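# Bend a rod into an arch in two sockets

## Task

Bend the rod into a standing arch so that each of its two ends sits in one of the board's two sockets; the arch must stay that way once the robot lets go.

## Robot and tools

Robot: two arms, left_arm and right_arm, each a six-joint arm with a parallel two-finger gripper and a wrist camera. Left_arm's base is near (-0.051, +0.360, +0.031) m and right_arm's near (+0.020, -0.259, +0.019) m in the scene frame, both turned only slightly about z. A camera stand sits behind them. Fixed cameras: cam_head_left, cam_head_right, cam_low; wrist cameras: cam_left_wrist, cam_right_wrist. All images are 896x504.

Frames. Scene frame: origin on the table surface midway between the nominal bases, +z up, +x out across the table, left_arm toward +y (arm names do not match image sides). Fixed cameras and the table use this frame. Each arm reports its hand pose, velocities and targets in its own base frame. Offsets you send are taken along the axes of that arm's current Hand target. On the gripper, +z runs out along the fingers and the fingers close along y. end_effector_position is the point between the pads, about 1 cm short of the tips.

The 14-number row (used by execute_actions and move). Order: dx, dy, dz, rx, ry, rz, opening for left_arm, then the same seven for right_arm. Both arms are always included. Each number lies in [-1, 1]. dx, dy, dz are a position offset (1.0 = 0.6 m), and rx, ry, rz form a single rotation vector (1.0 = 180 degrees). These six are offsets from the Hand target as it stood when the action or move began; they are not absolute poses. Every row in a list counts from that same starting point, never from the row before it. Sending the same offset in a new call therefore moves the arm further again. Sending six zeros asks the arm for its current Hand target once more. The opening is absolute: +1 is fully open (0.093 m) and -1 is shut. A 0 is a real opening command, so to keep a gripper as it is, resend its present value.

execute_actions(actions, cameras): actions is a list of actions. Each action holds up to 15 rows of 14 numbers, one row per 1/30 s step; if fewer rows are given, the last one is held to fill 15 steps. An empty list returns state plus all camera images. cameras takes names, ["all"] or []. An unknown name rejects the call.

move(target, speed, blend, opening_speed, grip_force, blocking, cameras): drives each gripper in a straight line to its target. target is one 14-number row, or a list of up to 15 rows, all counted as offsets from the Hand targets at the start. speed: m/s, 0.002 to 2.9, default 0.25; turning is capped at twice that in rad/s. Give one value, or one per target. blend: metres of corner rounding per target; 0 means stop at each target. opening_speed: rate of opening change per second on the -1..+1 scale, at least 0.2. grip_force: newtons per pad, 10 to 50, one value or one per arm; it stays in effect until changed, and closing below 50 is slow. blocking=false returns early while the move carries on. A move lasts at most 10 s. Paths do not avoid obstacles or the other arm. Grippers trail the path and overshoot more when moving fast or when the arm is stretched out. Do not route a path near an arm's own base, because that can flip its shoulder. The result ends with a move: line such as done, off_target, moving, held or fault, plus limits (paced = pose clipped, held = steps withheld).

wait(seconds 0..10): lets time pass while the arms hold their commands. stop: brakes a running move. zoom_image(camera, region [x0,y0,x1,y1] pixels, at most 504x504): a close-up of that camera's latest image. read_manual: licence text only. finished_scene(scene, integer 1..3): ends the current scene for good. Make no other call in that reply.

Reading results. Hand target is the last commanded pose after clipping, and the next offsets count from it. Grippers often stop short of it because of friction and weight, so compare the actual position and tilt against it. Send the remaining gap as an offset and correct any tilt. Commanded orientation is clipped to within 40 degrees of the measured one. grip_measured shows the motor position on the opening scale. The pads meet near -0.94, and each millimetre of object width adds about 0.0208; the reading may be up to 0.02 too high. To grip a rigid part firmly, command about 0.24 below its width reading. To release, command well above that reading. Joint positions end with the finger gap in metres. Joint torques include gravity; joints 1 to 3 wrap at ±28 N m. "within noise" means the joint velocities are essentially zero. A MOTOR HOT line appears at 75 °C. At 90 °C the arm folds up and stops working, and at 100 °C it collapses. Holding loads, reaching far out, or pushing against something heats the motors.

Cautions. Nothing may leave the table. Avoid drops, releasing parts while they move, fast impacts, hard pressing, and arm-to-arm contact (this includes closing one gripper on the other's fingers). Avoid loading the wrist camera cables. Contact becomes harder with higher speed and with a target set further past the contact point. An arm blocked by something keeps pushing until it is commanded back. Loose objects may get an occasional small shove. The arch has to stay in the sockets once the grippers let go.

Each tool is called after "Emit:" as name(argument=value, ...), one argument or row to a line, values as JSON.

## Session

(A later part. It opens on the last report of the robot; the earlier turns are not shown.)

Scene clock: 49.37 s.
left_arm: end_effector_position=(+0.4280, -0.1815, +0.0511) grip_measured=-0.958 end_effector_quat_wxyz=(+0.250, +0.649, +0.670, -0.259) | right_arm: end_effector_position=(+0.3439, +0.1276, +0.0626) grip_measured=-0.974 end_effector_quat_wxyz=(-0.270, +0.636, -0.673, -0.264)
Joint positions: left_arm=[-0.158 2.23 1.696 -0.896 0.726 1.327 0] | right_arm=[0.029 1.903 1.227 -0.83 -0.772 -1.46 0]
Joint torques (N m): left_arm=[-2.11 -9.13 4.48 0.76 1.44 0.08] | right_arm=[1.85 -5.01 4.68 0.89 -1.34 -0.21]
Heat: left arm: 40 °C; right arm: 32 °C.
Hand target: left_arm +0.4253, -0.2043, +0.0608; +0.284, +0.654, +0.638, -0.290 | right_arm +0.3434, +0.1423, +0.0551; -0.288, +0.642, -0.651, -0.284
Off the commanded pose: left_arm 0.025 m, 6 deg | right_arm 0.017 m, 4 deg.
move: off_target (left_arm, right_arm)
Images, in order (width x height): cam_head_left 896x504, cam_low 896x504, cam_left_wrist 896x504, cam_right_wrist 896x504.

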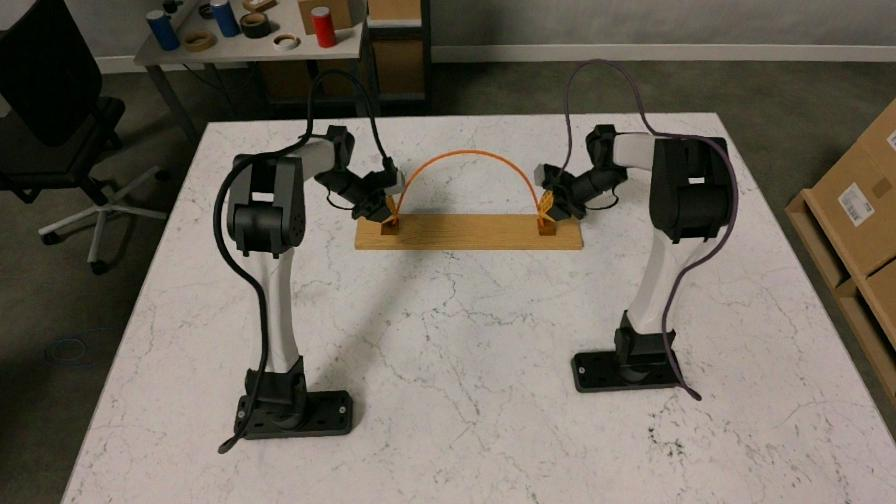

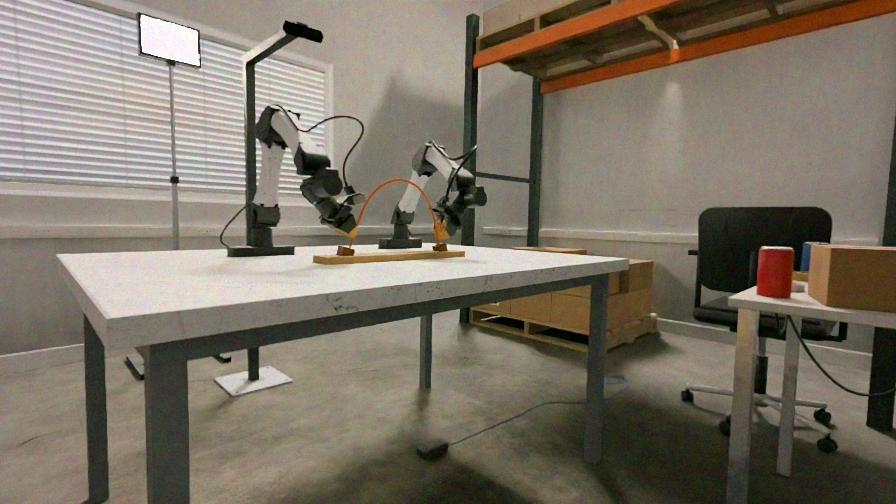

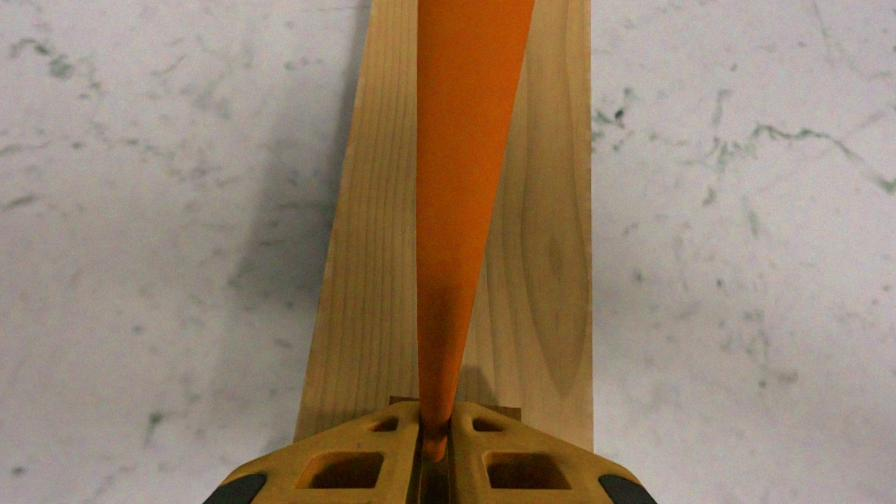

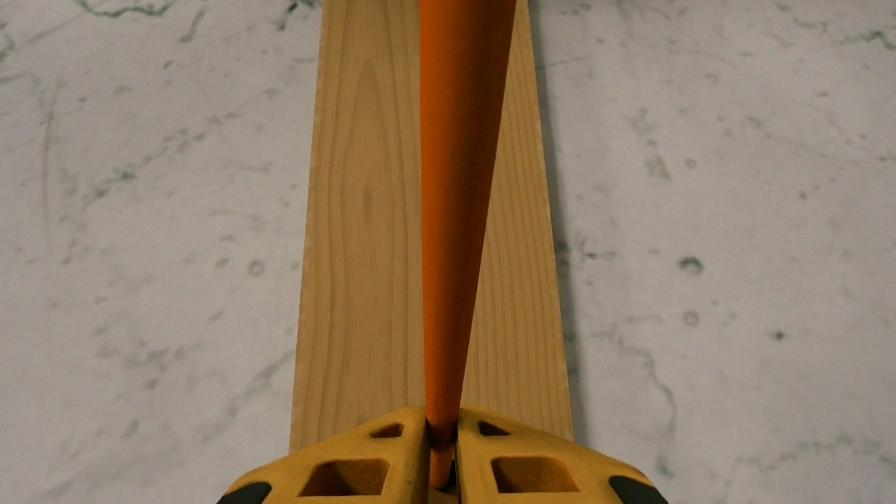

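Emit:
move(
  target=[0.0377,0,0.0205,0,0,0,-1,0.0157,0,0.0075,0,0,0,-1],
  speed=0.06,
  cameras=["cam_head_left","cam_low","cam_left_wrist"],
)

Emit:
zoom_image(
  camera="cam_head_left",
  region=[370, 200, 420, 250],
)

Emit:
zoom_image(
  camera="cam_head_left",
  region=[520, 200, 570, 250],
)

Emit:
zoom_image(
  camera="cam_low",
  region=[325, 220, 365, 260],
)

Emit:
zoom_image(
  camera="cam_left_wrist",
  region=[380, 390, 490, 500],
)

Scene clock: 53.47 s.
left_arm: end_effector_position=(+0.4287, -0.1810, +0.0490) grip_measured=-0.958 end_effector_quat_wxyz=(+0.275, +0.641, +0.661, -0.277) | right_arm: end_effector_position=(+0.3441, +0.1278, +0.0614) grip_measured=-0.974 end_effector_quat_wxyz=(-0.282, +0.632, -0.667, -0.274)
Joint positions: left_arm=[-0.14 2.23 1.656 -0.841 0.789 1.335 0] | right_arm=[0.018 1.911 1.216 -0.815 -0.806 -1.473 0]
Joint torques (N m): left_arm=[-2.67 -6.63 3.49 0.91 0.89 0.17] | right_arm=[2.03 -4.11 3.97 0.98 -0.99 -0.25]
Heat: left arm: 40 °C; right arm: 32 °C.
Hand target: left_arm +0.4254, -0.1983, +0.0358; +0.284, +0.654, +0.638, -0.290 | right_arm +0.3433, +0.1393, +0.0451; -0.288, +0.642, -0.651, -0.284
Off the commanded pose: left_arm 0.022 m, 4 deg | right_arm 0.020 m, 3 deg.
move: off_target (left_arm, right_arm)
Images, in order (width x height): cam_head_left 896x504, cam_low 896x504, cam_left_wrist 896x504.

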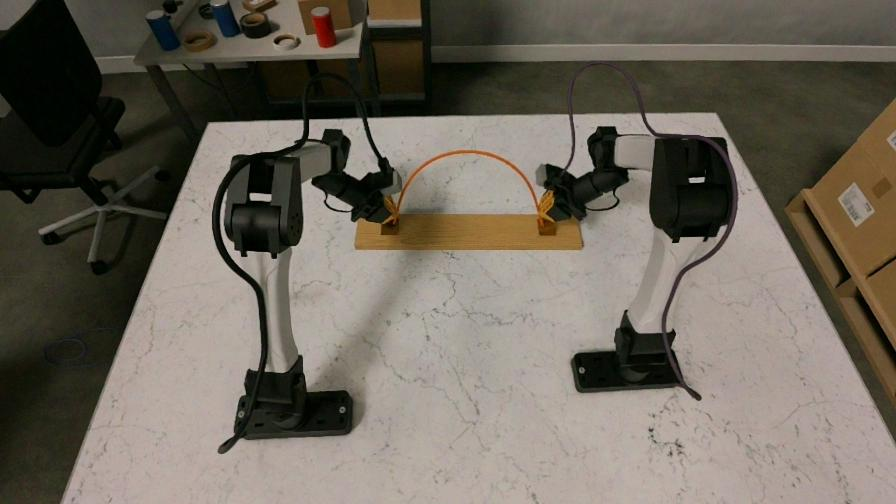

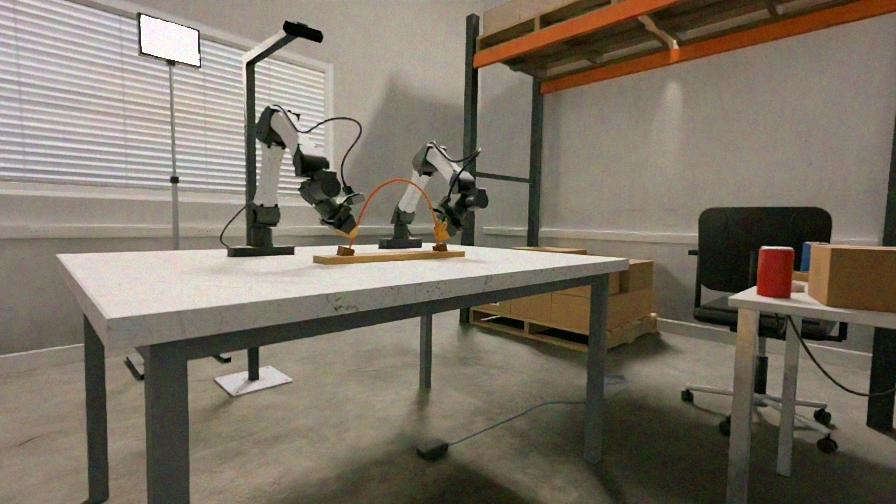

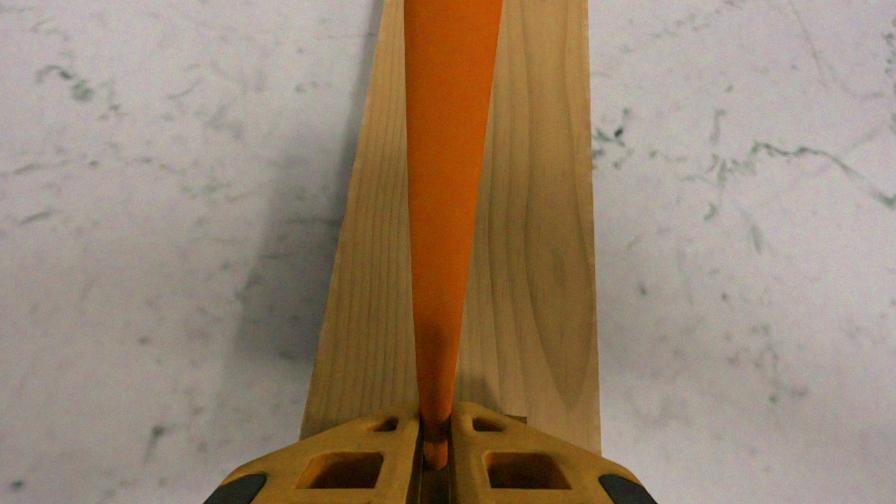

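Scaled by 10.080.

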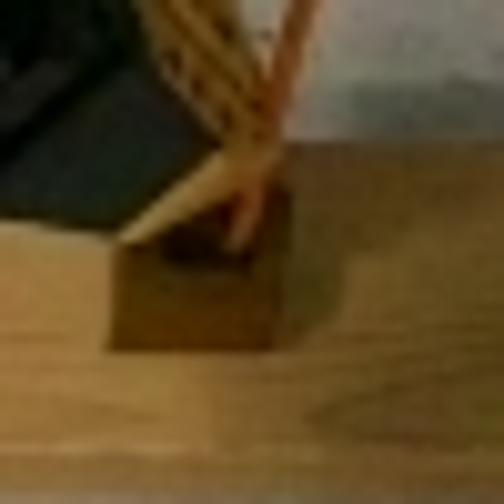

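Scaled by 10.080.

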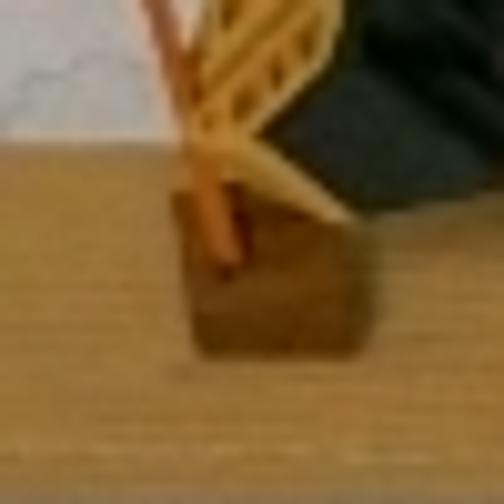

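Scaled by 12.600.

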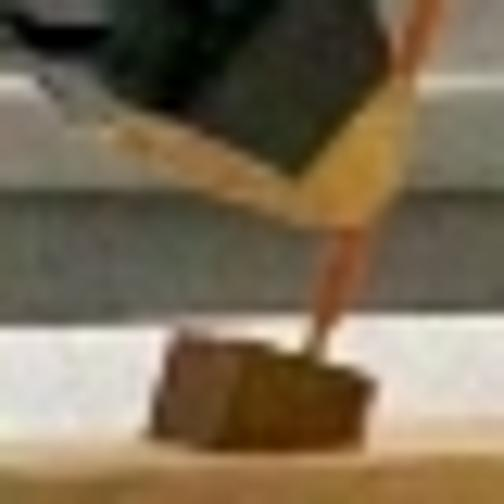

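Scaled by 4.582.

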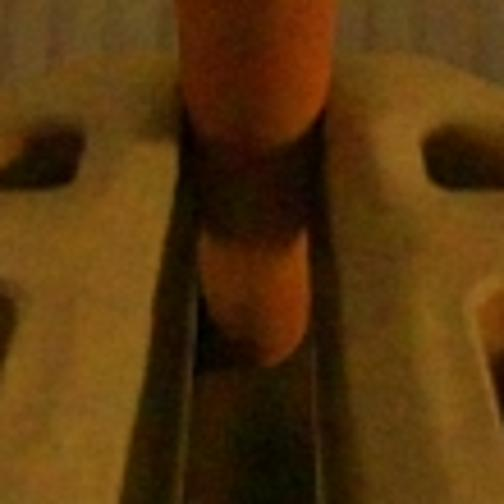

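Emit:
move(
  target=[
    [0.0037,0,-0.019,0,0,0,-1,-0.002,0,-0.0177,0,0,0,-1],
    [0.0037,0,-0.019,0,0,0,-0.6,-0.002,0,-0.0177,0,0,0,-0.6],
  ],
  cameras=["cam_low","cam_left_wrist","cam_right_wrist"],
  speed=0.06,
  opening_speed=0.4,
)

Scene clock: 58.70 s.
left_arm: end_effector_position=(+0.4272, -0.1835, +0.0476) grip_measured=-0.603 end_effector_quat_wxyz=(+0.279, +0.651, +0.649, -0.279) | right_arm: end_effector_position=(+0.3423, +0.1280, +0.0557) grip_measured=-0.602 end_effector_quat_wxyz=(-0.281, +0.638, -0.660, -0.281)
Joint positions: left_arm=[-0.142 2.237 1.656 -0.842 0.802 1.369 0.016] | right_arm=[0.015 1.932 1.216 -0.82 -0.817 -1.507 0.016]
Joint torques (N m): left_arm=[-0.29 -7.38 4.66 0.55 0.79 0.09] | right_arm=[0.66 -6.53 6.05 0.55 -0.91 -0.14]
Heat: left arm: 40 °C; right arm: 32 °C.
Hand target: left_arm +0.4257, -0.1885, +0.0418; +0.284, +0.654, +0.638, -0.290 | right_arm +0.3433, +0.1322, +0.0530; -0.287, +0.642, -0.651, -0.284
Off the commanded pose: left_arm 0.008 m, 2 deg | right_arm 0.005 m, 1 deg.
move: done; target 2's new opening was sent with left_arm's hand 0.013 m and 2 deg from that target
Images, in order (width x height): cam_low 896x504, cam_left_wrist 896x504, cam_right_wrist 896x504.

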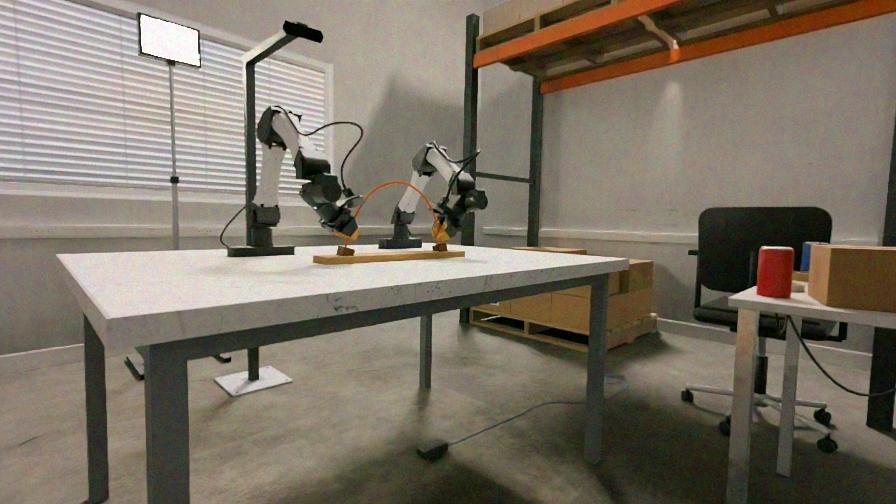

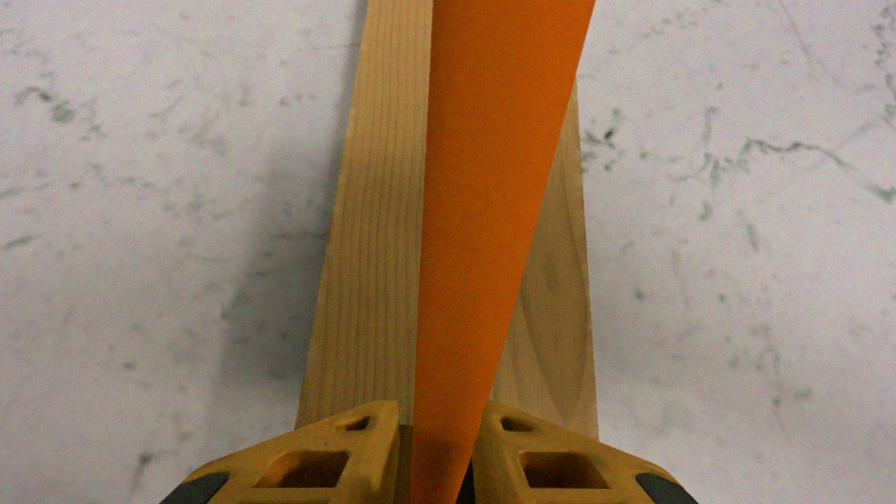

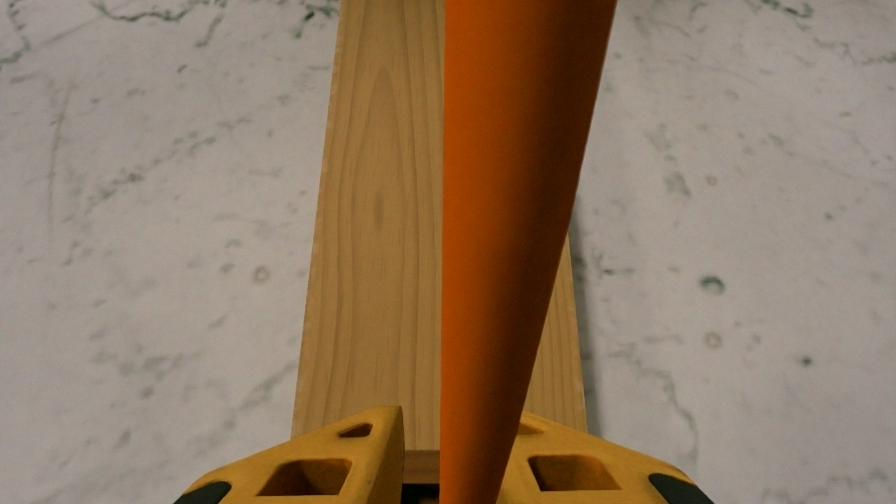

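Emit:
move(
  target=[
    [0,0,-0.008,0,0,0,-0.1,0,0,-0.008,0,0,0,-0.1],
    [0,0,-0.19,0,0,0,-0.1,0,0,-0.19,0,0,0,-0.1],
  ],
  cameras=["cam_low","cam_left_wrist","cam_right_wrist"],
  speed=0.15,
  opening_speed=0.8,
)

Emit:
zoom_image(
  camera="cam_low",
  region=[300, 160, 480, 280],
)

Scene clock: 62.70 s.
left_arm: end_effector_position=(+0.4238, -0.1013, +0.1120) grip_measured=-0.103 end_effector_quat_wxyz=(+0.271, +0.650, +0.649, -0.289) | right_arm: end_effector_position=(+0.3370, +0.0491, +0.1261) grip_measured=-0.102 end_effector_quat_wxyz=(-0.283, +0.639, -0.655, -0.286)
Joint positions: left_arm=[0.049 2.237 1.919 -1.339 0.81 1.657 0.04] | right_arm=[-0.22 1.932 1.499 -1.363 -0.804 -1.862 0.04]
Joint torques (N m): left_arm=[0.18 -8.39 7.01 -0.03 0.77 0.13] | right_arm=[-0.03 -6.37 9.47 -0.17 -0.75 -0.14]
Heat: left arm: 40 °C; right arm: 33 °C.
Hand target: left_arm +0.4276, -0.1039, +0.1183; +0.284, +0.654, +0.638, -0.290 | right_arm +0.3422, +0.0479, +0.1298; -0.288, +0.642, -0.651, -0.284
Off the commanded pose: left_arm 0.008 m, 2 deg | right_arm 0.006 m, 1 deg.
move: done
Images, in order (width x height): cam_low 896x504, cam_left_wrist 896x504, cam_right_wrist 896x504.

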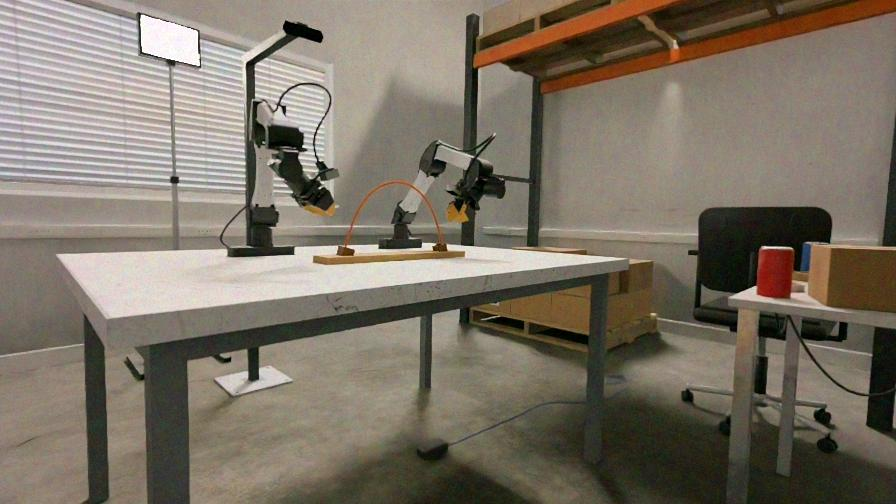

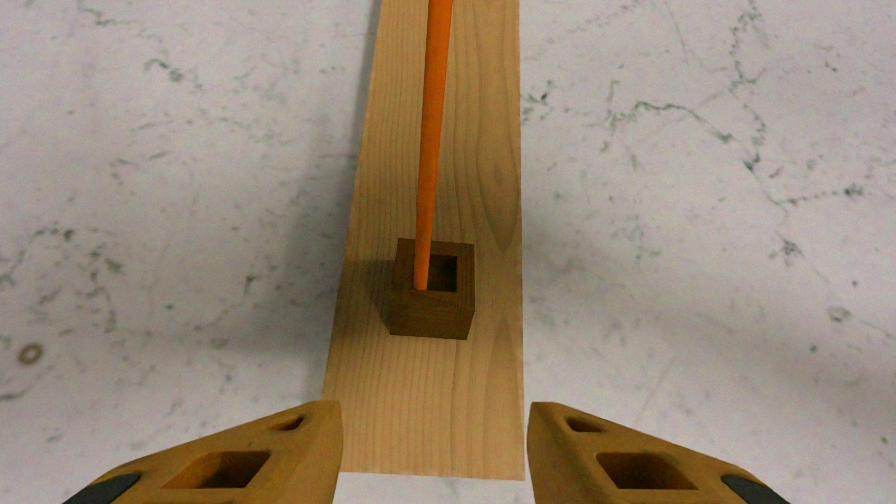

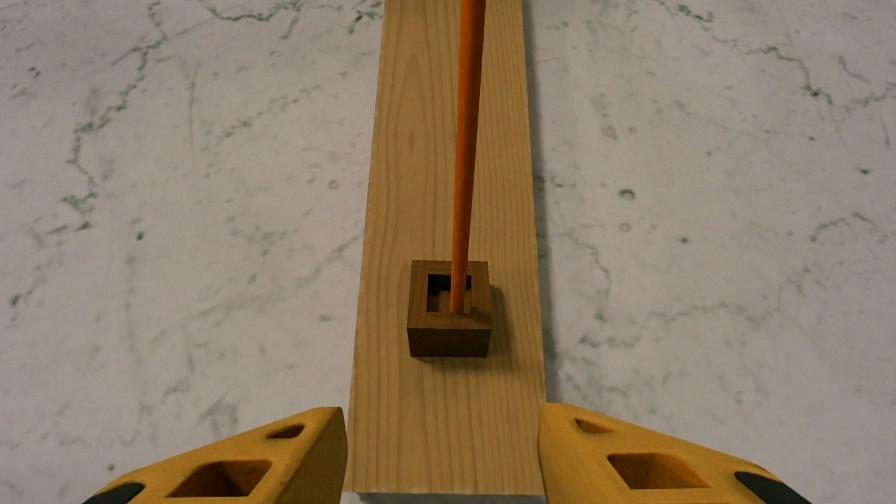

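Scaled by 2.800.

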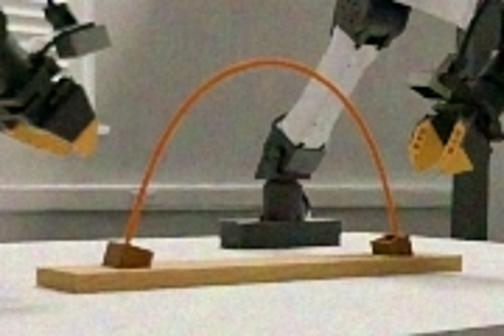

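Both seated.

Emit:
finished_scene(
  scene=2,
)

The scene is finished: the task was done.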